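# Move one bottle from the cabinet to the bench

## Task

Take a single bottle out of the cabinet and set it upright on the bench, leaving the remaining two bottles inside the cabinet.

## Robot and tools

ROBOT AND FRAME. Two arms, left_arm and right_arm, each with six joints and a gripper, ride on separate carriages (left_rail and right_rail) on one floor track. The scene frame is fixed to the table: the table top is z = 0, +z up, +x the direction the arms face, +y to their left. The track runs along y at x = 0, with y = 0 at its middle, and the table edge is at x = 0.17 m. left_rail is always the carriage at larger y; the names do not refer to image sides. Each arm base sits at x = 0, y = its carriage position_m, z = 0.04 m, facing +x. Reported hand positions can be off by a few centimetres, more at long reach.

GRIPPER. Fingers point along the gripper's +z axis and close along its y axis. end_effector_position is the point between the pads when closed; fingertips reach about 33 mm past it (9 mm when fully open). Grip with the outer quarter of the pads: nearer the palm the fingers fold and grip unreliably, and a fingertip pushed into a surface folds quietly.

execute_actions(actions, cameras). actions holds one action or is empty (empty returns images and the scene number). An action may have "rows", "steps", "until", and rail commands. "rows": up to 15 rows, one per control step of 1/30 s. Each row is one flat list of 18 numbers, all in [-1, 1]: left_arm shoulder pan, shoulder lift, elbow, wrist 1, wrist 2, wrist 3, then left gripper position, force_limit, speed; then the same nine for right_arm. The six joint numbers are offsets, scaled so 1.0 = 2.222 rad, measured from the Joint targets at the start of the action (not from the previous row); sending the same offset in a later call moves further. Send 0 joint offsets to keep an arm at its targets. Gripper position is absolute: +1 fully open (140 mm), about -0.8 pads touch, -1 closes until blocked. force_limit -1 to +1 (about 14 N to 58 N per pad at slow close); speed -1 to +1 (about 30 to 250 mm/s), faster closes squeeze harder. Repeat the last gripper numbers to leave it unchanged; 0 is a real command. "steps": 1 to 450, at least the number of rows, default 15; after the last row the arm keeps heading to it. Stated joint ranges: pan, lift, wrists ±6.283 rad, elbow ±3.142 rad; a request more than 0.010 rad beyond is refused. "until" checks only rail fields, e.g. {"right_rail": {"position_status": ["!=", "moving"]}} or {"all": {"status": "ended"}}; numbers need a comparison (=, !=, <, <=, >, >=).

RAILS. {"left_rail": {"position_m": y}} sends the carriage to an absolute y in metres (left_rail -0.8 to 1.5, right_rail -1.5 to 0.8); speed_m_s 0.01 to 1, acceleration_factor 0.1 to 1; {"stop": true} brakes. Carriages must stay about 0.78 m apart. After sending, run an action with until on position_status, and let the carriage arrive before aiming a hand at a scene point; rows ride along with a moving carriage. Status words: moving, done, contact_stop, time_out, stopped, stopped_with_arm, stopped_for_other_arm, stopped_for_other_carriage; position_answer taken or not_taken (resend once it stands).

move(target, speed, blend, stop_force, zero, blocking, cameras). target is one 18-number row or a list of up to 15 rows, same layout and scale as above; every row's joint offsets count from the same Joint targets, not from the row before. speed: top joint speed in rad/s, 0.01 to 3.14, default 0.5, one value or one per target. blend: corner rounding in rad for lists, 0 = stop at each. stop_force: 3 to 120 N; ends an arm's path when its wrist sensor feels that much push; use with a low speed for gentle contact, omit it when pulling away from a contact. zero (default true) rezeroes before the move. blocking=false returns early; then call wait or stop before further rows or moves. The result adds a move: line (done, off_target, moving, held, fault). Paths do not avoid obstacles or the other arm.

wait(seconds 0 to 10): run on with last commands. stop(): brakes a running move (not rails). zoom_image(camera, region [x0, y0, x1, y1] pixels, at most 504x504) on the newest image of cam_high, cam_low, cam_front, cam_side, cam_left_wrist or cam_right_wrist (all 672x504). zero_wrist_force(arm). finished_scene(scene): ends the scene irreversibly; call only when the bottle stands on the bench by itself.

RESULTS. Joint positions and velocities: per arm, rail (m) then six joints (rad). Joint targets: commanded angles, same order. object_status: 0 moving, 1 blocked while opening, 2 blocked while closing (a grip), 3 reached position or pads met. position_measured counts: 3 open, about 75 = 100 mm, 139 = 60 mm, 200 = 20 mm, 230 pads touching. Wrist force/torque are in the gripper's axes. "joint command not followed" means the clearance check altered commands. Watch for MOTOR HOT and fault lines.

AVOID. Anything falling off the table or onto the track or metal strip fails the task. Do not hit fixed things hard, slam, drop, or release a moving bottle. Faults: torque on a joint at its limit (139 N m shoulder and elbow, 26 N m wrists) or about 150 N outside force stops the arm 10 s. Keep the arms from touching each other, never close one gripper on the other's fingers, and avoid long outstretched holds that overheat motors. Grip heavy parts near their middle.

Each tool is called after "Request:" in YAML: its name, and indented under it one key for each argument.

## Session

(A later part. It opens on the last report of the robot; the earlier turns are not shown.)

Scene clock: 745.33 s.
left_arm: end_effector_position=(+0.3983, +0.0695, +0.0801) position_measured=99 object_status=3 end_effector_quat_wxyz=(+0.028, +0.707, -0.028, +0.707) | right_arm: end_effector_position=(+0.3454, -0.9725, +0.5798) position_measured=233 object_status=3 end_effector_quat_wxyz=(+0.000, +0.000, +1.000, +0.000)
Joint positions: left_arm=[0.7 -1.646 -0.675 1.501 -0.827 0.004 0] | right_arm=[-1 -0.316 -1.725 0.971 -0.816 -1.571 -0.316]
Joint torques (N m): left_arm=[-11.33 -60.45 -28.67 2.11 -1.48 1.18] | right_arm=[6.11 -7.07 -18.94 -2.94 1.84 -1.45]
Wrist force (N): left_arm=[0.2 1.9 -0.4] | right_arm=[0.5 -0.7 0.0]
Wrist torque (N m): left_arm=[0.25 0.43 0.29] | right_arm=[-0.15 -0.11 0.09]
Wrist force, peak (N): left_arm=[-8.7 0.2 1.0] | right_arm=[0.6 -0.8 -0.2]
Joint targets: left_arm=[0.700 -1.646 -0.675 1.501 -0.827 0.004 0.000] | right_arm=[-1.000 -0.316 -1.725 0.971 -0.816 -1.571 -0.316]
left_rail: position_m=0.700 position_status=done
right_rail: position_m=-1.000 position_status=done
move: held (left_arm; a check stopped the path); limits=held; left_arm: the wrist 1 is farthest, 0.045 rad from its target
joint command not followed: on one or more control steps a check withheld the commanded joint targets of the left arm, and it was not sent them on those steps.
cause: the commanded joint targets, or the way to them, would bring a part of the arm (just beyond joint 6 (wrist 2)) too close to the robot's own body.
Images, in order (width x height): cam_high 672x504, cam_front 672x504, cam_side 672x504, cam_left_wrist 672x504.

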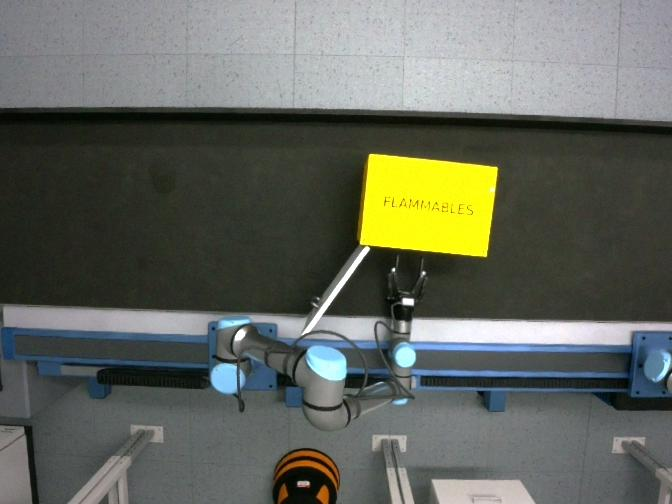

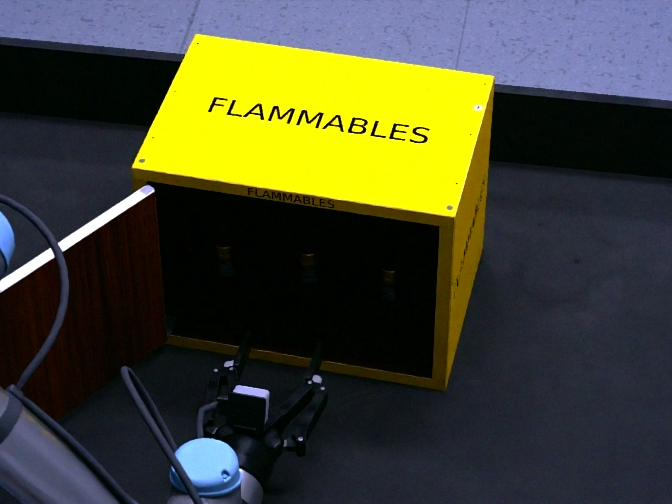

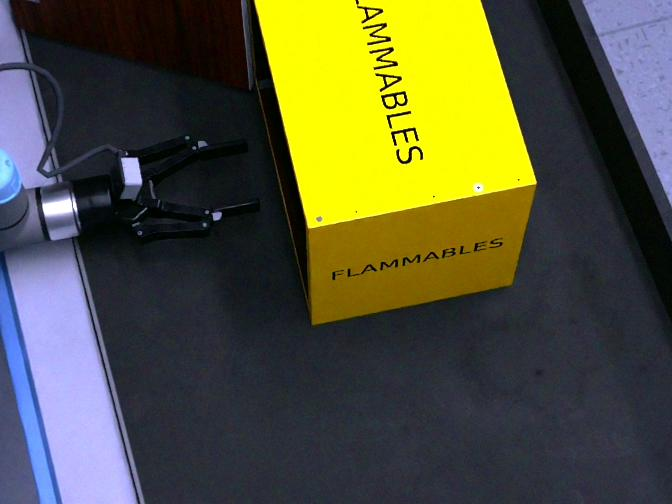

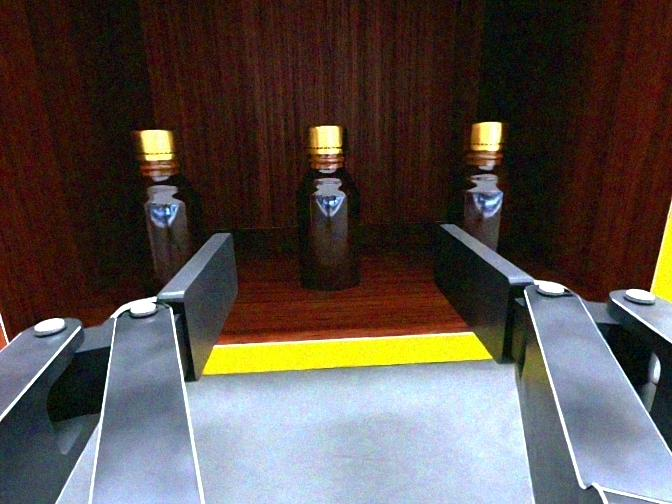

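Request:
move:
  target:
    - [0.0388,0.0091,-0.0203,0.0117,0.0385,0,0.24,-1,0,0,0,0,0,0,0,-1,-1,0]
    - [0.1079,0.0462,-0.0795,0.0337,0.1076,0,0.24,-1,0,0,0,0,0,0,0,-1,-1,0]
  speed: [0.2,0.12]
  blend: [0.02,0]
  stop_force: 8
  cameras: ["cam_high","cam_front","cam_left_wrist","cam_side"]

Scene clock: 804.17 s.
left_arm: end_effector_position=(+0.5472, +0.0626, +0.0652) position_measured=99 object_status=3 end_effector_quat_wxyz=(+0.028, +0.707, -0.028, +0.707) | right_arm: end_effector_position=(+0.3454, -0.9725, +0.5798) position_measured=233 object_status=3 end_effector_quat_wxyz=(+0.000, +0.000, +1.000, +0.000)
Joint positions: left_arm=[0.7 -1.406 -0.573 1.325 -0.752 0.243 0] | right_arm=[-1 -0.316 -1.725 0.971 -0.816 -1.571 -0.316]
Joint torques (N m): left_arm=[7.98 -51.78 -31.08 1.52 1.28 1.11] | right_arm=[4.67 -6.71 -18.37 -3.02 1.99 -1.35]
Wrist force (N): left_arm=[-0.1 2.4 -0.4] | right_arm=[0.5 -0.5 0.0]
Wrist torque (N m): left_arm=[0.34 0.45 0.28] | right_arm=[-0.10 -0.10 0.09]
Wrist force, peak (N): left_arm=[0.3 2.3 -1.9] | right_arm=[0.8 -0.7 0.1]
Joint targets: left_arm=[0.700 -1.406 -0.573 1.325 -0.752 0.243 0.000] | right_arm=[-1.000 -0.316 -1.725 0.971 -0.816 -1.571 -0.316]
left_rail: position_m=0.700 position_status=done
right_rail: position_m=-1.000 position_status=done
move: done
Images, in order (width x height): cam_high 672x504, cam_front 672x504, cam_side 672x504, cam_left_wrist 672x504.

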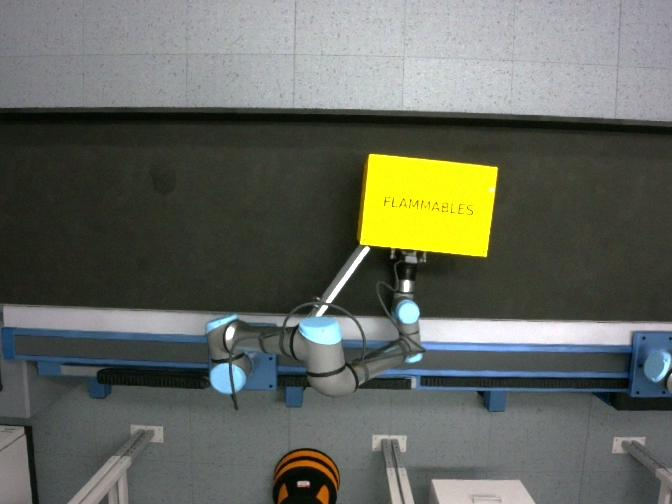

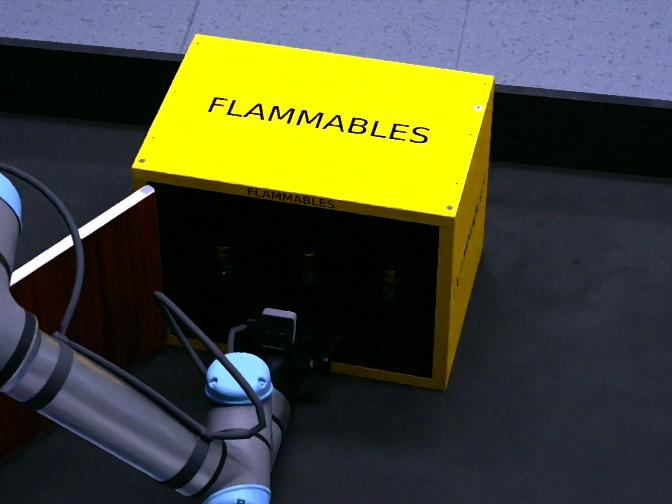

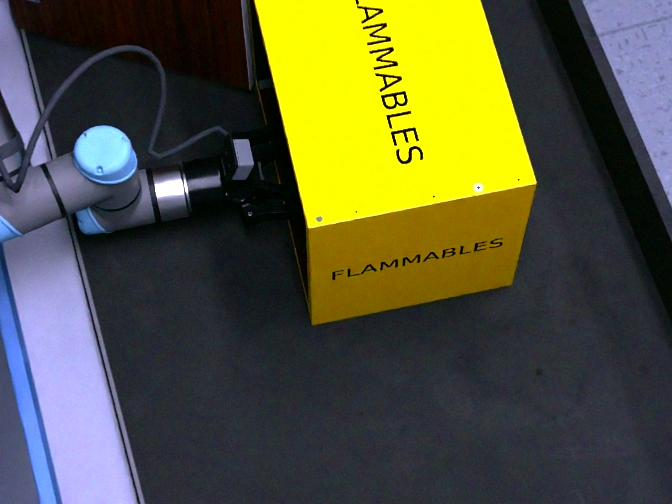

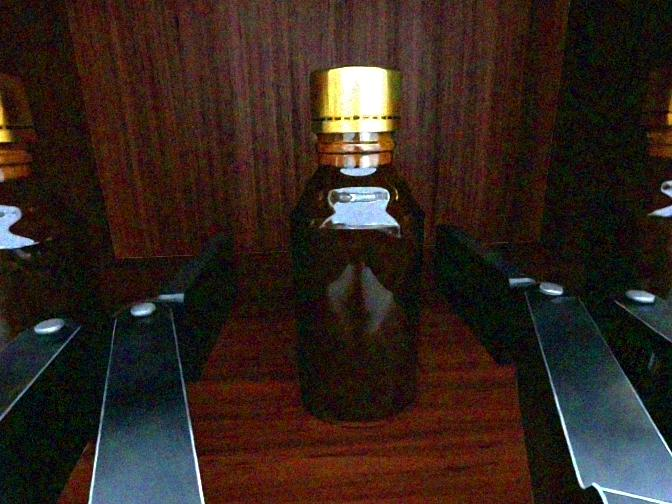

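Request:
move:
  target:
    - [-0.0055,0.0042,-0.0088,0.0046,-0.0054,0,0.24,-1,0,0,0,0,0,0,0,-1,-1,0]
    - [-0.0055,0.0042,-0.0088,0.0046,-0.0054,0,-1,-0.3,-1,0,0,0,0,0,0,-1,-1,0]
  speed: 0.05
  cameras: ["cam_left_wrist"]

Scene clock: 834.17 s.
left_arm: end_effector_position=(+0.5404, +0.0549, +0.0648) position_measured=197 object_status=2 end_effector_quat_wxyz=(+0.028, +0.707, -0.028, +0.707) | right_arm: end_effector_position=(+0.3454, -0.9725, +0.5798) position_measured=233 object_status=3 end_effector_quat_wxyz=(+0.000, +0.000, +1.000, +0.000)
Joint positions: left_arm=[0.7 -1.418 -0.563 1.305 -0.742 0.231 0] | right_arm=[-1 -0.316 -1.725 0.971 -0.816 -1.571 -0.316]
Joint torques (N m): left_arm=[-10.22 -52.97 -30.71 -1.03 1.24 0.96] | right_arm=[5.66 -6.97 -18.96 -3.06 1.68 -1.09]
Wrist force (N): left_arm=[0.2 2.0 0.9] | right_arm=[0.6 -0.2 -0.2]
Wrist torque (N m): left_arm=[0.24 0.40 0.31] | right_arm=[-0.04 -0.13 0.09]
Wrist force, peak (N): left_arm=[0.6 2.8 1.3] | right_arm=[0.8 -0.7 -0.1]
Joint targets: left_arm=[0.700 -1.418 -0.563 1.305 -0.742 0.231 0.000] | right_arm=[-1.000 -0.316 -1.725 0.971 -0.816 -1.571 -0.316]
left_rail: position_m=0.700 position_status=done
right_rail: position_m=-1.000 position_status=done
move: done
Images, in order (width x height): cam_left_wrist 672x504.

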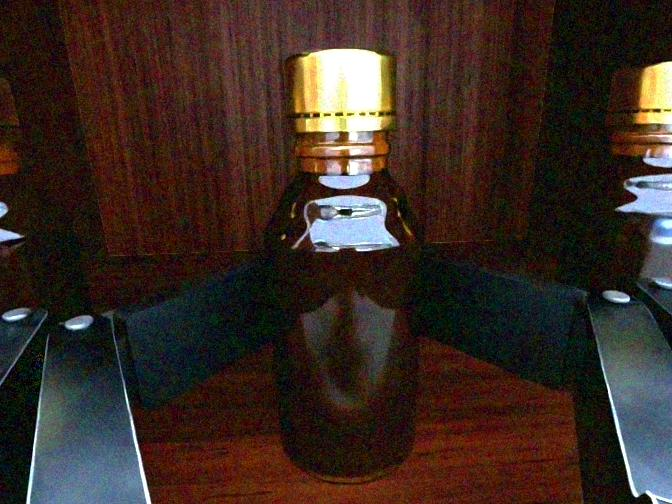

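Request:
move:
  target: [0,0,0,0,0,0,0.24,-0.3,-1,0,0,0,0,0,0,-1,-1,0]
  cameras: ["cam_left_wrist"]

Scene clock: 850.77 s.
left_arm: end_effector_position=(+0.5404, +0.0549, +0.0647) position_measured=99 object_status=0 end_effector_quat_wxyz=(+0.028, +0.707, -0.028, +0.707) | right_arm: end_effector_position=(+0.3454, -0.9725, +0.5798) position_measured=233 object_status=3 end_effector_quat_wxyz=(+0.000, +0.000, +1.000, +0.000)
Joint positions: left_arm=[0.7 -1.418 -0.563 1.305 -0.742 0.231 0] | right_arm=[-1 -0.316 -1.725 0.971 -0.816 -1.571 -0.316]
Joint torques (N m): left_arm=[-3.54 -60.11 -23.17 1.35 -1.13 0.83] | right_arm=[4.71 -7.17 -18.28 -2.96 1.7 -1.22]
Wrist force (N): left_arm=[0.3 2.3 -0.5] | right_arm=[0.7 -0.5 -0.2]
Wrist torque (N m): left_arm=[0.31 0.37 0.28] | right_arm=[-0.11 -0.15 0.10]
Wrist force, peak (N): left_arm=[-3.1 2.2 -0.4] | right_arm=[0.9 -0.6 -0.1]
Joint targets: left_arm=[0.700 -1.418 -0.563 1.305 -0.742 0.231 0.000] | right_arm=[-1.000 -0.316 -1.725 0.971 -0.816 -1.571 -0.316]
left_rail: position_m=0.700 position_status=done
right_rail: position_m=-1.000 position_status=done
move: done
Images, in order (width x height): cam_left_wrist 672x504.

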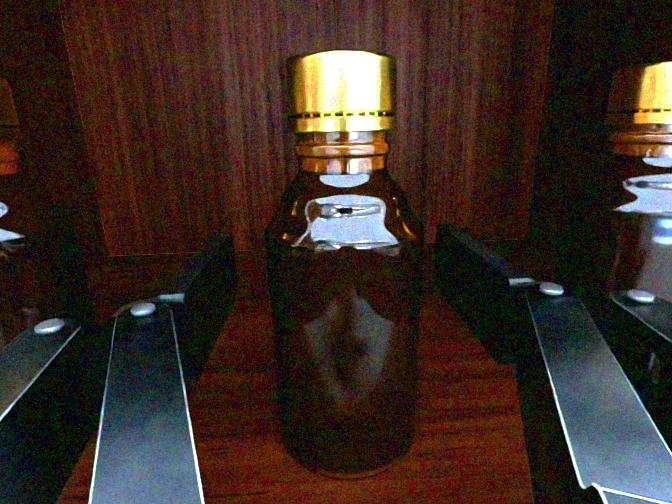

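Request:
move:
  target: [-0.0314,-0.0116,0.0260,-0.0144,-0.0313,0,0.24,-0.3,-1,0,0,0,0,0,0,-1,-1,0]
  speed: 0.08
  cameras: ["cam_left_wrist"]

Scene clock: 918.03 s.
left_arm: end_effector_position=(+0.4956, +0.0548, +0.0648) position_measured=99 object_status=3 end_effector_quat_wxyz=(+0.028, +0.707, -0.028, +0.707) | right_arm: end_effector_position=(+0.3454, -0.9725, +0.5798) position_measured=233 object_status=3 end_effector_quat_wxyz=(+0.000, +0.000, +1.000, +0.000)
Joint positions: left_arm=[0.7 -1.488 -0.589 1.362 -0.774 0.162 0] | right_arm=[-1 -0.316 -1.725 0.971 -0.816 -1.571 -0.316]
Joint torques (N m): left_arm=[-11.4 -64.49 -6.95 -2.34 -1.35 0.84] | right_arm=[6.09 -8.65 -19.11 -2.94 2.05 -0.97]
Wrist force (N): left_arm=[-0.1 2.4 -0.4] | right_arm=[0.6 -0.3 -0.1]
Wrist torque (N m): left_arm=[0.33 0.50 0.28] | right_arm=[-0.07 -0.12 0.09]
Wrist force, peak (N): left_arm=[0.1 2.8 -0.5] | right_arm=[0.7 -0.7 -0.1]
Joint targets: left_arm=[0.700 -1.488 -0.589 1.363 -0.774 0.161 0.000] | right_arm=[-1.000 -0.316 -1.725 0.971 -0.816 -1.571 -0.316]
left_rail: position_m=0.700 position_status=done
right_rail: position_m=-1.000 position_status=done
move: done
Images, in order (width x height): cam_left_wrist 672x504.

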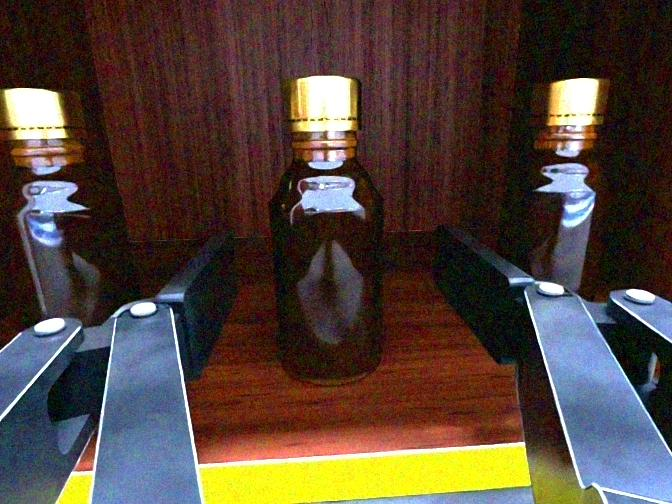

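Request:
move:
  target: [0,0,0,0,0,0,-1,-0.3,-1,0,0,0,0,0,0,-1,-1,0]
  cameras: ["cam_left_wrist"]

Scene clock: 925.87 s.
left_arm: end_effector_position=(+0.4954, +0.0548, +0.0648) position_measured=162 object_status=0 end_effector_quat_wxyz=(+0.028, +0.707, -0.028, +0.707) | right_arm: end_effector_position=(+0.3454, -0.9725, +0.5798) position_measured=233 object_status=3 end_effector_quat_wxyz=(+0.000, +0.000, +1.000, +0.000)
Joint positions: left_arm=[0.7 -1.488 -0.589 1.363 -0.774 0.161 0] | right_arm=[-1 -0.316 -1.725 0.971 -0.816 -1.571 -0.316]
Joint torques (N m): left_arm=[-9.51 -65.22 -9.12 -2.65 0.99 0.9] | right_arm=[5.28 -7.17 -18.07 -3.06 1.93 -0.99]
Wrist force (N): left_arm=[0.4 1.4 -2.0] | right_arm=[0.8 -0.5 0.1]
Wrist torque (N m): left_arm=[0.34 0.48 0.33] | right_arm=[-0.10 -0.16 0.09]
Wrist force, peak (N): left_arm=[1.0 1.6 -2.3] | right_arm=[0.8 -0.7 0.1]
Joint targets: left_arm=[0.700 -1.488 -0.589 1.363 -0.774 0.161 0.000] | right_arm=[-1.000 -0.316 -1.725 0.971 -0.816 -1.571 -0.316]
left_rail: position_m=0.700 position_status=done
right_rail: position_m=-1.000 position_status=done
move: done
Images, in order (width x height): cam_left_wrist 672x504.

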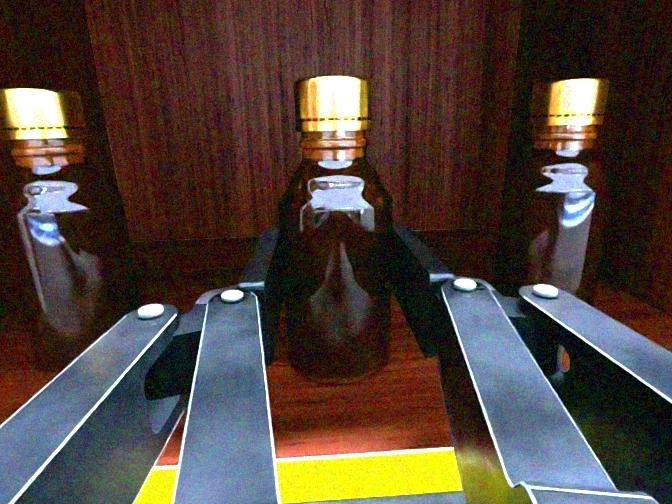

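Request:
move:
  target:
    - [0,0,0,0,0,0,0.24,-0.3,-1,0,0,0,0,0,0,-1,-1,0]
    - [0,-0.0068,0.0008,0.0060,0,0,0.24,-0.3,-1,0,0,0,0,0,0,-1,-1,0]
    - [0,-0.0068,0.0008,0.0060,0,0,-1,-0.3,-1,0,0,0,0,0,0,-1,-1,0]
    - [0,-0.0293,0.0019,0.0274,0,0,-1,-0.3,-1,0,0,0,0,0,0,-1,-1,0]
  speed: [0.05,0.05,0.05,0.06]
  cameras: ["cam_left_wrist"]

Scene clock: 957.10 s.
left_arm: end_effector_position=(+0.4954, +0.0548, +0.1047) position_measured=162 object_status=2 end_effector_quat_wxyz=(+0.028, +0.707, -0.028, +0.707) | right_arm: end_effector_position=(+0.3454, -0.9725, +0.5798) position_measured=233 object_status=3 end_effector_quat_wxyz=(+0.000, +0.000, +1.000, +0.000)
Joint positions: left_arm=[0.7 -1.488 -0.654 1.367 -0.713 0.161 0] | right_arm=[-1 -0.316 -1.725 0.971 -0.816 -1.571 -0.316]
Joint torques (N m): left_arm=[1.96 -65.62 -7.81 1.61 -0.5 0.63] | right_arm=[5.19 -7.01 -19.09 -3.14 1.9 -0.64]
Wrist force (N): left_arm=[-3.1 2.5 -0.2] | right_arm=[0.7 -0.4 -0.2]
Wrist torque (N m): left_arm=[0.34 0.49 0.28] | right_arm=[-0.09 -0.14 0.09]
Wrist force, peak (N): left_arm=[-3.5 2.4 -0.2] | right_arm=[0.8 -0.6 -0.1]
Joint targets: left_arm=[0.700 -1.488 -0.654 1.367 -0.713 0.161 0.000] | right_arm=[-1.000 -0.316 -1.725 0.971 -0.816 -1.571 -0.316]
left_rail: position_m=0.700 position_status=done
right_rail: position_m=-1.000 position_status=done
move: done
Images, in order (width x height): cam_left_wrist 672x504.

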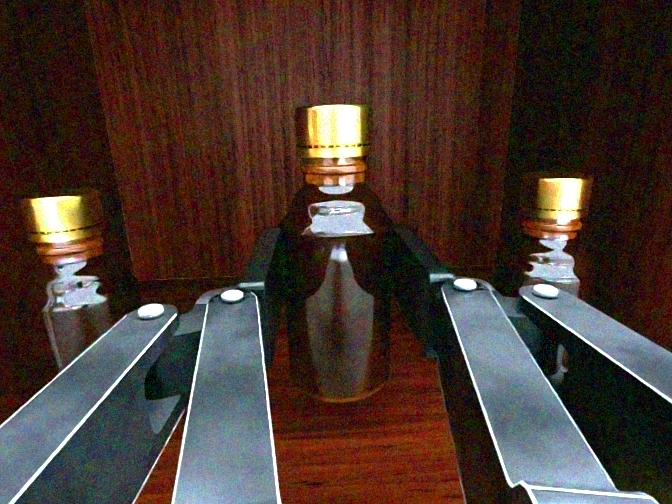

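Request:
move:
  target:
    - [-0.0805,-0.0433,0.0527,-0.0094,-0.0805,0,-1,-0.3,-1,0,0,0,0,0,0,-1,-1,0]
    - [-0.0712,-0.0665,0.1009,-0.0343,0.3648,0,-1,-0.3,-1,0,0,0,0,0,0,-1,-1,0]
    - [0.0868,-0.0770,0.1226,-0.0455,0.7584,0,-1,-0.3,-1,0,0,0,0,0,0,-1,-1,0]
  speed: [0.15,0.4,0.4]
  blend: [0.02,0.05,0]
  cameras: ["cam_high","cam_front","cam_left_wrist","cam_side"]

Scene clock: 1013.93 s.
left_arm: end_effector_position=(+0.2799, -0.1114, +0.1298) position_measured=162 object_status=2 end_effector_quat_wxyz=(+0.500, +0.500, -0.500, +0.500) | right_arm: end_effector_position=(+0.3454, -0.9725, +0.5798) position_measured=233 object_status=3 end_effector_quat_wxyz=(+0.000, +0.000, +1.000, +0.000)
Joint positions: left_arm=[0.7 -1.295 -0.825 1.639 -0.814 1.846 0] | right_arm=[-1 -0.316 -1.725 0.971 -0.816 -1.571 -0.316]
Joint torques (N m): left_arm=[6.99 -61.27 -9.06 -5.63 0.93 0.55] | right_arm=[5.15 -7.22 -19 -3.25 1.88 -0.45]
Wrist force (N): left_arm=[-3.2 2.4 -0.1] | right_arm=[0.4 -0.4 0.0]
Wrist torque (N m): left_arm=[0.36 0.47 0.30] | right_arm=[-0.09 -0.09 0.09]
Wrist force, peak (N): left_arm=[-2.9 3.3 -0.9] | right_arm=[0.7 -0.7 -0.4]
Joint targets: left_arm=[0.700 -1.295 -0.825 1.639 -0.814 1.846 0.000] | right_arm=[-1.000 -0.316 -1.725 0.971 -0.816 -1.571 -0.316]
left_rail: position_m=0.700 position_status=done
right_rail: position_m=-1.000 position_status=done
move: done
Images, in order (width x height): cam_high 672x504, cam_front 672x504, cam_side 672x504, cam_left_wrist 672x504.

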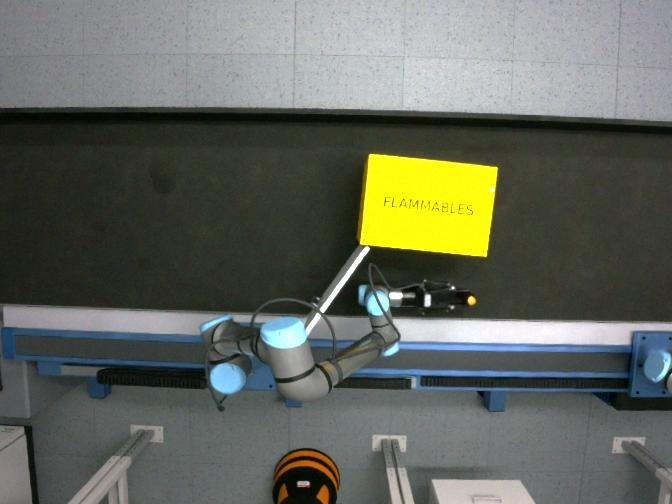

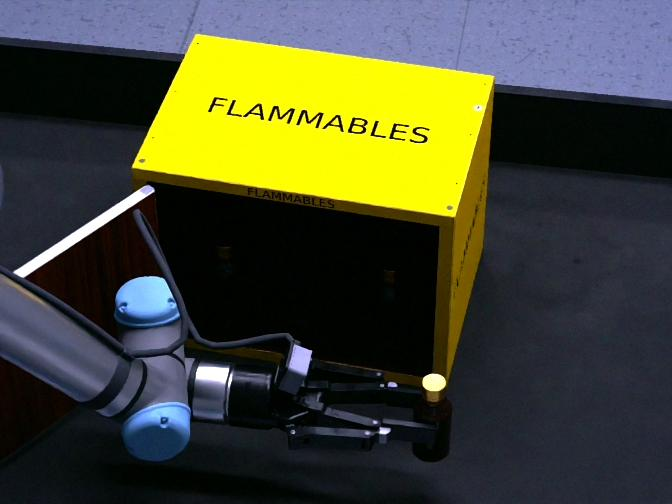

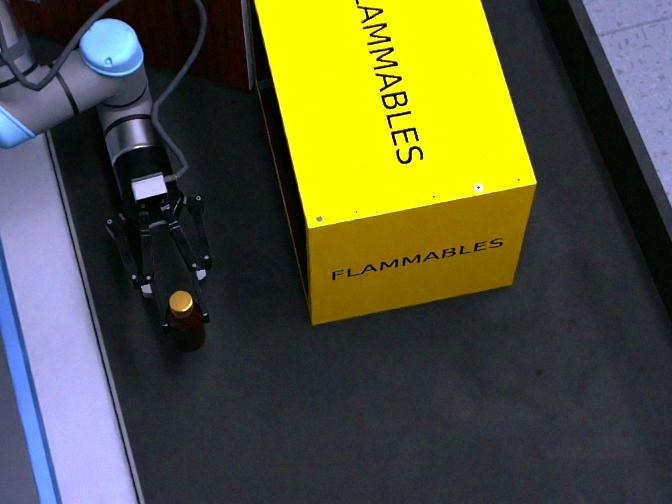

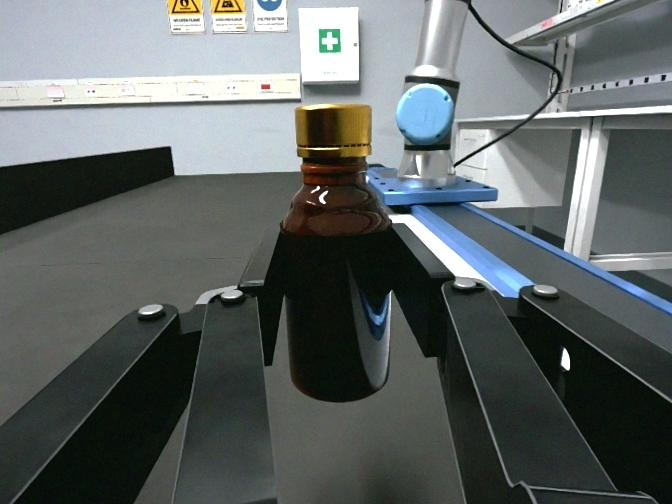

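Request:
move:
  target:
    - [0,0.0571,-0.0015,-0.0556,0,0,-1,-0.3,-1,0,0,0,0,0,0,-1,-1,0]
    - [0,0.0709,-0.0037,-0.0672,0,0,-1,-0.3,-1,0,0,0,0,0,0,-1,-1,0]
  speed: [0.12,0.02]
  stop_force: 6
  cameras: ["cam_front","cam_left_wrist","cam_side"]

Scene clock: 1030.00 s.
left_arm: end_effector_position=(+0.2799, -0.1114, +0.0554) position_measured=162 object_status=2 end_effector_quat_wxyz=(+0.500, +0.500, -0.500, +0.500) | right_arm: end_effector_position=(+0.3454, -0.9725, +0.5798) position_measured=233 object_status=3 end_effector_quat_wxyz=(+0.000, +0.000, +1.000, +0.000)
Joint positions: left_arm=[0.7 -1.295 -0.69 1.635 -0.945 1.847 0] | right_arm=[-1 -0.316 -1.725 0.971 -0.816 -1.571 -0.316]
Joint torques (N m): left_arm=[5.97 -59.15 -3.13 -1.02 0.27 0.46] | right_arm=[5.17 -6.13 -18.61 -3.22 1.8 -0.64]
Wrist force (N): left_arm=[3.0 2.2 1.1] | right_arm=[0.4 -0.6 -0.1]
Wrist torque (N m): left_arm=[0.39 0.34 0.26] | right_arm=[-0.13 -0.07 0.09]
Wrist force, peak (N): left_arm=[8.7 3.1 -2.6] | right_arm=[0.9 -0.4 -0.4]
Joint targets: left_arm=[0.700 -1.295 -0.690 1.635 -0.945 1.846 0.000] | right_arm=[-1.000 -0.316 -1.725 0.971 -0.816 -1.571 -0.316]
left_rail: position_m=0.700 position_status=done
right_rail: position_m=-1.000 position_status=done
move: contact (left_arm); path passed 1 of 2 targets; left_arm: the shoulder lift is farthest, 0.022 rad from its target
Images, in order (width x height): cam_front 672x504, cam_side 672x504, cam_left_wrist 672x504.

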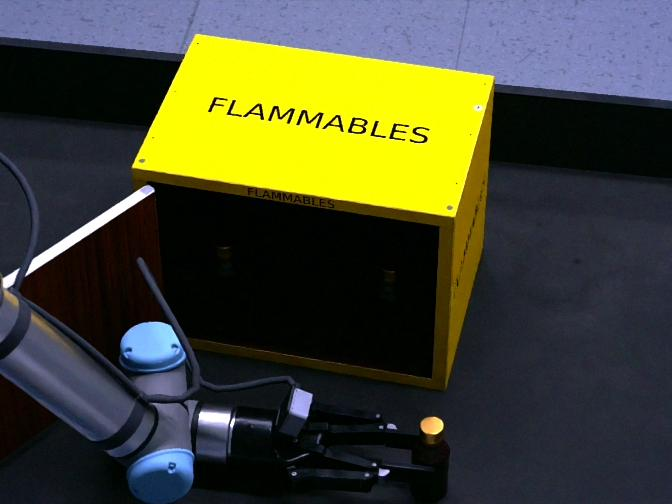

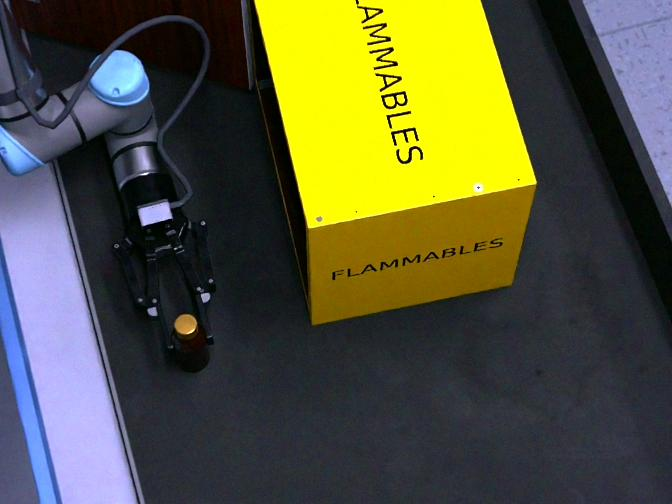

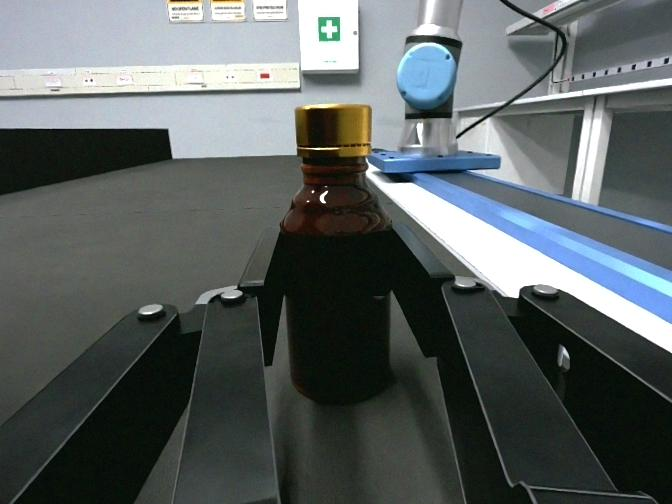

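Request:
move:
  target:
    - [0,0,0,0,0,0,0.24,-0.3,-1,0,0,0,0,0,0,-1,-1,0]
    - [0,-0.1114,-0.0095,0.1210,0,0,0.24,-0.3,-1,0,0,0,0,0,0,-1,-1,0]
  speed: 0.15
  cameras: ["cam_high","cam_front","cam_left_wrist","cam_side"]

Scene clock: 1046.57 s.
left_arm: end_effector_position=(+0.2799, -0.1113, +0.1996) position_measured=99 object_status=3 end_effector_quat_wxyz=(+0.500, +0.500, -0.500, +0.500) | right_arm: end_effector_position=(+0.3454, -0.9725, +0.5798) position_measured=233 object_status=3 end_effector_quat_wxyz=(+0.000, +0.000, +1.000, +0.000)
Joint positions: left_arm=[0.7 -1.295 -0.937 1.614 -0.676 1.846 0] | right_arm=[-1 -0.316 -1.725 0.971 -0.816 -1.571 -0.316]
Joint torques (N m): left_arm=[7.21 -56.32 -34.22 -0.12 -0.92 0.31] | right_arm=[3.72 -7.34 -18.86 -3.06 1.91 -0.04]
Wrist force (N): left_arm=[0.6 2.5 0.0] | right_arm=[0.7 -0.5 0.1]
Wrist torque (N m): left_arm=[0.37 0.32 0.32] | right_arm=[-0.11 -0.14 0.09]
Wrist force, peak (N): left_arm=[3.5 2.1 1.7] | right_arm=[0.7 -0.8 0.1]
Joint targets: left_arm=[0.700 -1.295 -0.937 1.614 -0.676 1.846 0.000] | right_arm=[-1.000 -0.316 -1.725 0.971 -0.816 -1.571 -0.316]
left_rail: position_m=0.700 position_status=done
right_rail: position_m=-1.000 position_status=done
move: done
Images, in order (width x height): cam_high 672x504, cam_front 672x504, cam_side 672x504, cam_left_wrist 672x504.

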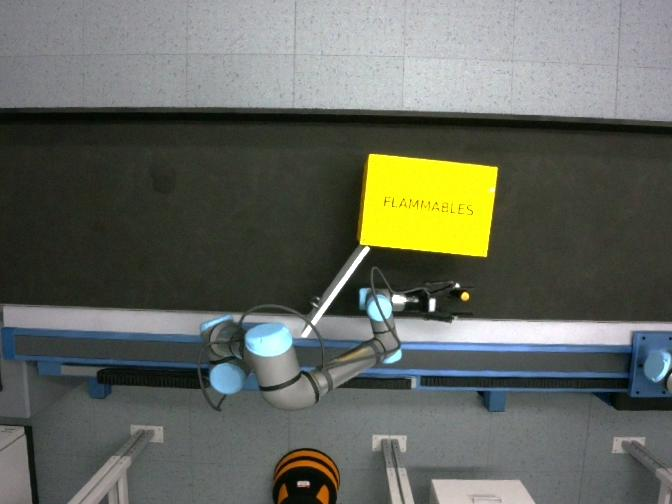

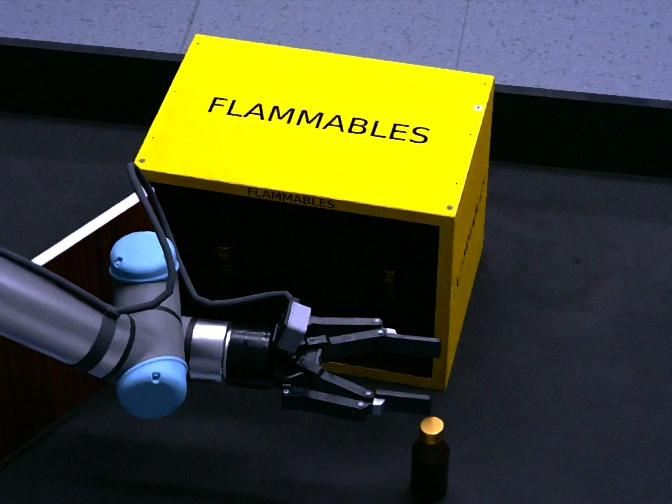

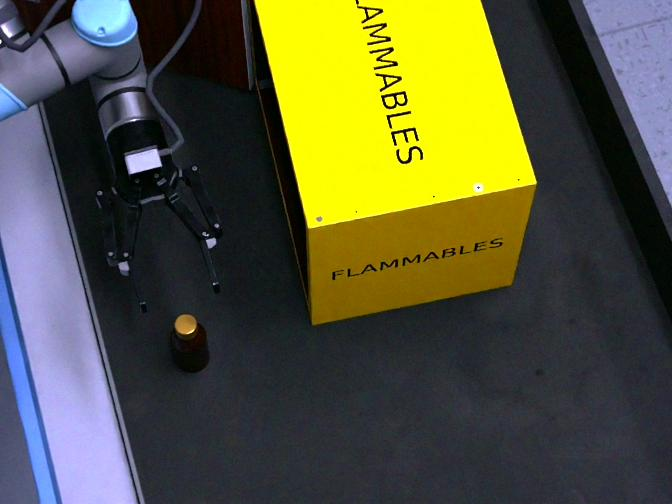

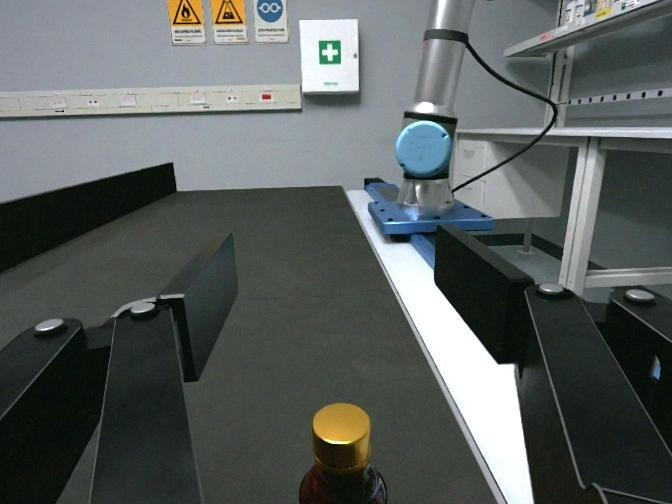

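Request:
move:
  target:
    - [0,-0.3546,-0.2894,0.6436,0,0,-1,-1,0,0,0,0,0,0,0,-1,-1,0]
    - [0.2169,-0.3546,-0.2894,0.2902,-0.8308,-0.18,-1,-1,0,0,0,0,0,0,0,-1,-1,0]
  speed: [0.6,0.9]
  blend: [0.1,0]

Request:
execute_actions:
  actions:
    - {"left_rail": {"position_m": 0.55}, "steps": 120, "until": {"left_rail": {"position_status": ["!=", "moving"]}}}

Request:
move:
  target: [0,0,0,-0.3533,-0.7070,-0.1859,-1,-1,0,0,0,0,0,0,0,-1,-1,0]
  speed: 0.9
  cameras: ["cam_high","cam_front","cam_left_wrist"]

Scene clock: 1156.97 s.
left_arm: end_effector_position=(+0.5229, +0.7939, +0.8208) position_measured=233 object_status=3 end_effector_quat_wxyz=(+0.150, +0.399, +0.584, +0.691) | right_arm: end_effector_position=(+0.3454, -0.9725, +0.5798) position_measured=233 object_status=3 end_effector_quat_wxyz=(+0.000, +0.000, +1.000, +0.000)
Joint positions: left_arm=[0.7 -0.813 -1.725 0.971 -0.031 0.001 -0.4] | right_arm=[-1 -0.316 -1.725 0.971 -0.816 -1.571 -0.316]
Joint torques (N m): left_arm=[7.94 -15.54 -31.96 -4.16 0.56 -2.09] | right_arm=[3.53 -6.93 -18.44 -3.23 2.05 -0.09]
Wrist force (N): left_arm=[-0.5 1.6 0.4] | right_arm=[0.6 -0.5 0.0]
Wrist torque (N m): left_arm=[0.17 0.49 -0.09] | right_arm=[-0.10 -0.12 0.09]
Wrist force, peak (N): left_arm=[0.5 3.7 -1.0] | right_arm=[0.8 -0.6 0.0]
Joint targets: left_arm=[0.700 -0.813 -1.725 0.971 -0.031 0.000 -0.400] | right_arm=[-1.000 -0.316 -1.725 0.971 -0.816 -1.571 -0.316]
left_rail: position_m=0.700 position_status=done
right_rail: position_m=-1.000 position_status=done
move: done

Scene clock: 1158.17 s.
left_arm: end_effector_position=(+0.5228, +0.6440, +0.8208) position_measured=233 object_status=3 end_effector_quat_wxyz=(+0.150, +0.399, +0.584, +0.691) | right_arm: end_effector_position=(+0.3454, -0.9725, +0.5798) position_measured=233 object_status=3 end_effector_quat_wxyz=(+0.000, +0.000, +1.000, +0.000)
Joint positions: left_arm=[0.55 -0.813 -1.725 0.971 -0.031 0 -0.4] | right_arm=[-1 -0.316 -1.725 0.971 -0.816 -1.571 -0.316]
Joint torques (N m): left_arm=[4.76 -7.97 -28.66 -3.54 0.48 -1.79] | right_arm=[3.85 -7.23 -19.12 -3.09 1.96 -0.06]
Wrist force (N): left_arm=[-0.5 1.9 0.3] | right_arm=[0.4 -0.6 -0.1]
Wrist torque (N m): left_arm=[0.23 0.48 -0.10] | right_arm=[-0.13 -0.08 0.09]
Wrist force, peak (N): left_arm=[-1.5 2.2 -0.7] | right_arm=[0.7 -0.6 -0.1]
Joint targets: left_arm=[0.550 -0.813 -1.725 0.971 -0.031 0.000 -0.400] | right_arm=[-1.000 -0.316 -1.725 0.971 -0.816 -1.571 -0.316]
Tool commands: left_gripper/position=-1.0 left_gripper/force_limit=-1.0 left_gripper/speed=+0.0 right_gripper/position=-1.0 right_gripper/force_limit=-1.0 right_gripper/speed=+0.0
left_rail: position_m=0.550 position_status=done
right_rail: position_m=-1.000 position_status=done

Scene clock: 1160.73 s.
left_arm: end_effector_position=(+0.3169, +0.4093, +0.5800) position_measured=233 object_status=3 end_effector_quat_wxyz=(+0.000, +0.000, +1.000, +0.000) | right_arm: end_effector_position=(+0.3454, -0.9725, +0.5798) position_measured=233 object_status=3 end_effector_quat_wxyz=(+0.000, +0.000, +1.000, +0.000)
Joint positions: left_arm=[0.55 -0.813 -1.725 0.971 -0.816 -1.57 -0.813] | right_arm=[-1 -0.316 -1.725 0.971 -0.816 -1.571 -0.316]
Joint torques (N m): left_arm=[-1.25 -7.9 -18.32 -5.25 -1.23 -1.81] | right_arm=[4.76 -6.37 -19.16 -3.18 1.75 0.1]
Wrist force (N): left_arm=[0.1 -0.6 0.0] | right_arm=[0.4 -0.4 0.1]
Wrist torque (N m): left_arm=[-0.14 -0.01 0.09] | right_arm=[-0.09 -0.09 0.09]
Wrist force, peak (N): left_arm=[-1.2 2.2 0.4] | right_arm=[0.8 -0.6 0.0]
Joint targets: left_arm=[0.550 -0.813 -1.725 0.971 -0.816 -1.570 -0.813] | right_arm=[-1.000 -0.316 -1.725 0.971 -0.816 -1.571 -0.316]
left_rail: position_m=0.550 position_status=done
right_rail: position_m=-1.000 position_status=done
move: done
Images, in order (width x height): cam_high 672x504, cam_front 672x504, cam_left_wrist 672x504.

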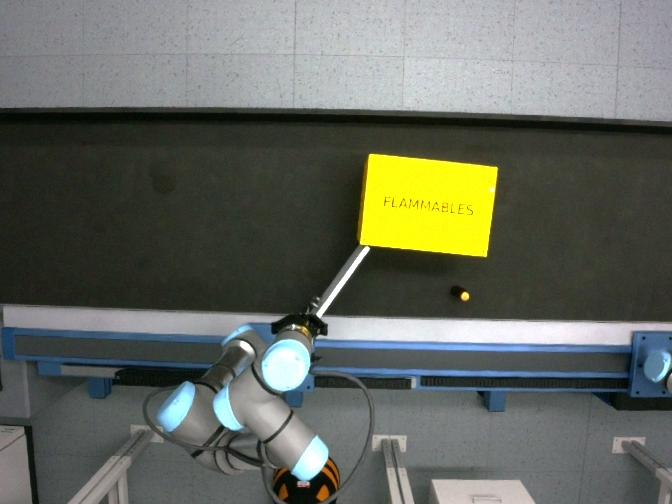

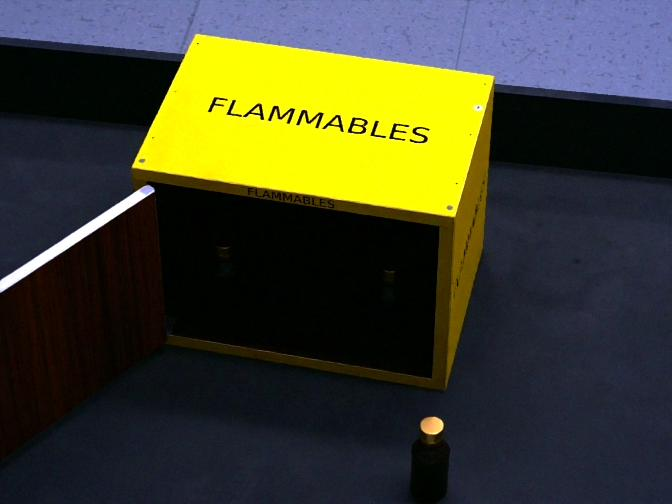

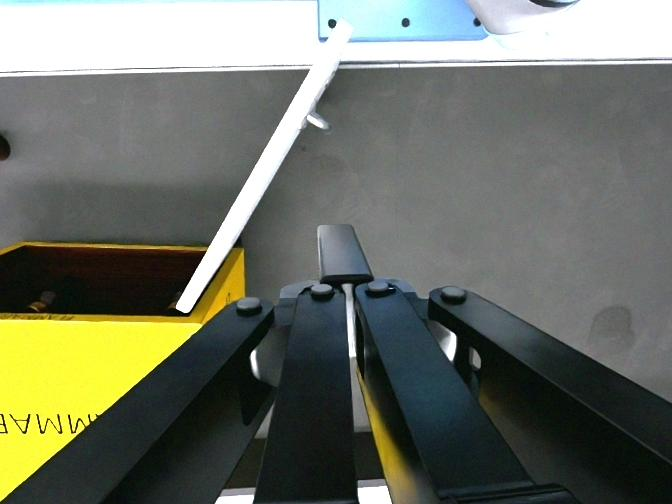

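Request:
move:
  target:
    - [0,-0.1802,0.5112,-0.3314,0,0,-1,-1,0,0,0,0,0,0,0,-1,-1,0]
    - [-0.2089,-0.1737,0.5083,-0.3350,0,-0.2089,-1,-1,0,0,0,0,0,0,0,-1,-1,0]
    - [-0.2688,-0.0558,0.4412,-0.3858,0,-0.2688,-1,-1,0,0,0,0,0,0,0,-1,-1,0]
    - [-0.2509,0.0893,0.3146,-0.4043,0,-0.2509,-1,-1,0,0,0,0,0,0,0,-1,-1,0]
    - [-0.2078,0.2141,0.1652,-0.3796,0,-0.2078,-1,-1,0,0,0,0,0,0,0,-1,-1,0]
    - [-0.1676,0.3012,0.0397,-0.3413,0,-0.1676,-1,-1,0,0,0,0,0,0,0,-1,-1,0]
  speed: [0.6,0.35,0.35,0.35,0.3,0.25]
  blend: [0.05,0.05,0.05,0.05,0.05,0]
  stop_force: 15
  cameras: ["cam_high","cam_front","cam_left_wrist"]

Scene clock: 1225.97 s.
left_arm: end_effector_position=(+0.3871, -0.0499, +0.2603) position_measured=233 object_status=3 end_effector_quat_wxyz=(+0.000, +0.000, +1.000, +0.000) | right_arm: end_effector_position=(+0.3454, -0.9725, +0.5798) position_measured=233 object_status=3 end_effector_quat_wxyz=(+0.000, +0.000, +1.000, +0.000)
Joint positions: left_arm=[0.55 -1.186 -1.056 1.059 -1.574 -1.57 -1.185] | right_arm=[-1 -0.316 -1.725 0.971 -0.816 -1.571 -0.316]
Joint torques (N m): left_arm=[8.85 -43.28 -40.19 -1.26 0.87 1.99] | right_arm=[4.2 -7.44 -19.45 -3.21 1.76 0.1]
Wrist force (N): left_arm=[2.3 0.6 0.3] | right_arm=[0.7 -0.6 0.0]
Wrist torque (N m): left_arm=[-0.04 -0.17 0.00] | right_arm=[-0.12 -0.14 0.09]
Wrist force, peak (N): left_arm=[-2.9 5.6 -0.3] | right_arm=[0.8 -0.6 0.1]
Joint targets: left_arm=[0.550 -1.186 -1.056 1.059 -1.574 -1.570 -1.185] | right_arm=[-1.000 -0.316 -1.725 0.971 -0.816 -1.571 -0.316]
left_rail: position_m=0.550 position_status=done
right_rail: position_m=-1.000 position_status=done
move: done
Images, in order (width x height): cam_high 672x504, cam_front 672x504, cam_left_wrist 672x504.

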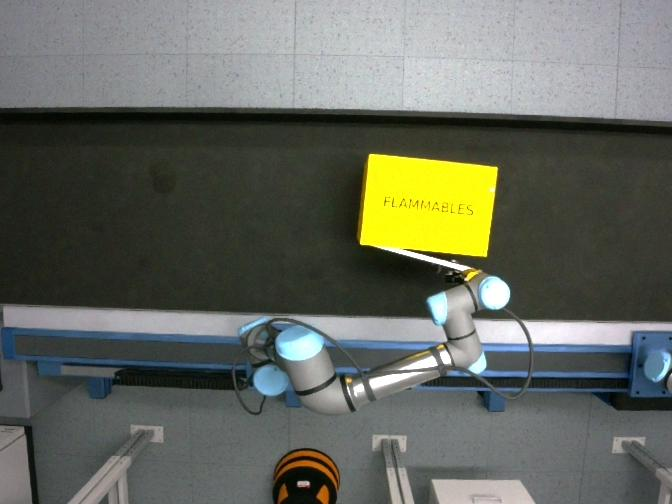

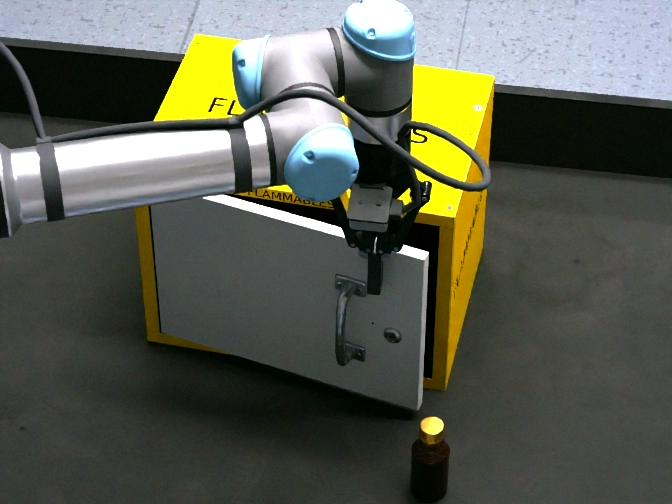

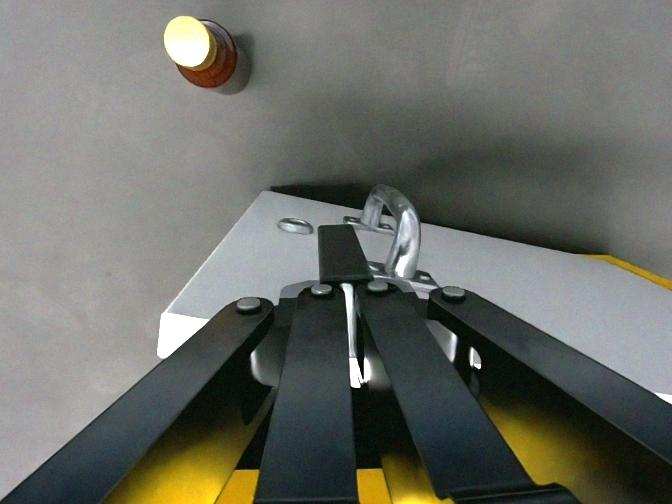

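Request:
move:
  target:
    - [0.0210,0.0391,-0.0616,0.0225,0,0.0210,-1,-1,0,0,0,0,0,0,0,-1,-1,0]
    - [0.0370,0.0653,-0.1042,0.0387,0,0.0370,-1,-1,0,0,0,0,0,0,0,-1,-1,0]
  speed: [0.1,0.04]
  blend: [0.02,0]
  stop_force: 10
  cameras: ["cam_high","cam_front","cam_left_wrist","cam_side"]

Scene clock: 1239.87 s.
left_arm: end_effector_position=(+0.4378, -0.0600, +0.2604) position_measured=233 object_status=3 end_effector_quat_wxyz=(+0.000, +0.000, +1.000, +0.000) | right_arm: end_effector_position=(+0.3454, -0.9725, +0.5798) position_measured=233 object_status=3 end_effector_quat_wxyz=(+0.000, +0.000, +1.000, +0.000)
Joint positions: left_arm=[0.55 -1.127 -0.949 0.89 -1.512 -1.57 -1.127] | right_arm=[-1 -0.316 -1.725 0.971 -0.816 -1.571 -0.316]
Joint torques (N m): left_arm=[-9.33 -62.36 -16.15 -5.41 -0.55 -1.96] | right_arm=[5.57 -7.5 -18.7 -3.08 1.89 0]
Wrist force (N): left_arm=[3.7 0.9 0.0] | right_arm=[0.4 -0.5 -0.1]
Wrist torque (N m): left_arm=[0.22 -0.44 0.10] | right_arm=[-0.11 -0.09 0.09]
Wrist force, peak (N): left_arm=[16.1 0.7 -1.2] | right_arm=[0.9 -0.6 -0.1]
Joint targets: left_arm=[0.550 -1.127 -0.949 0.890 -1.512 -1.570 -1.127] | right_arm=[-1.000 -0.316 -1.725 0.971 -0.816 -1.571 -0.316]
left_rail: position_m=0.550 position_status=done
right_rail: position_m=-1.000 position_status=done
move: contact (left_arm); path passed 1 of 2 targets; left_arm: the elbow is farthest, 0.062 rad from its target
Images, in order (width x height): cam_high 672x504, cam_front 672x504, cam_side 672x504, cam_left_wrist 672x504.

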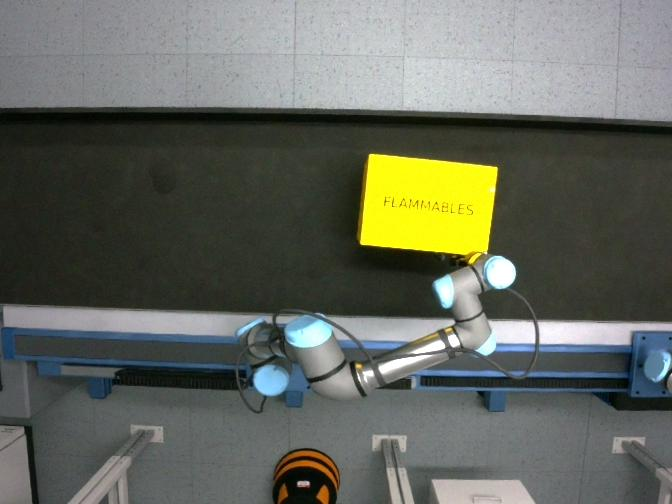

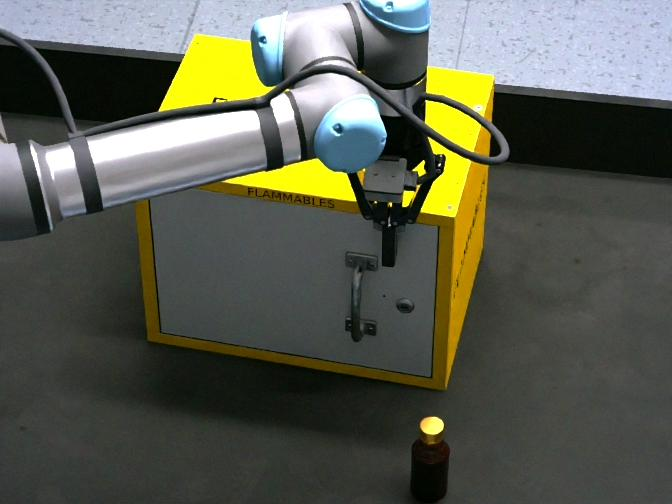

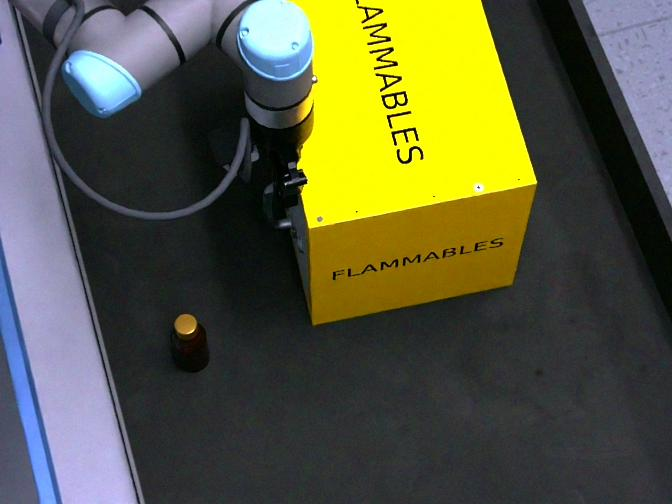

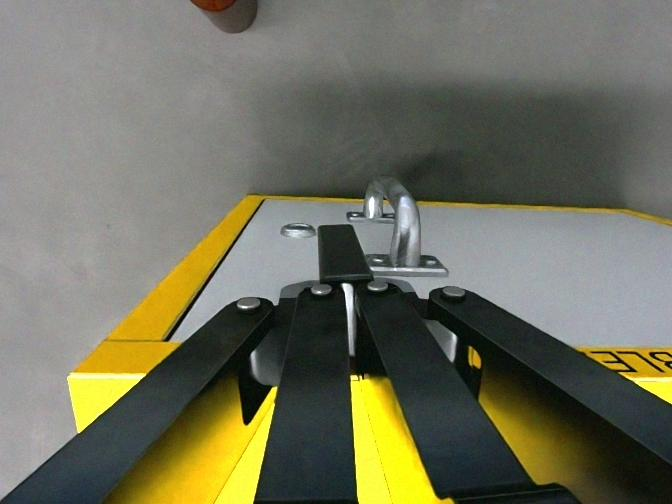

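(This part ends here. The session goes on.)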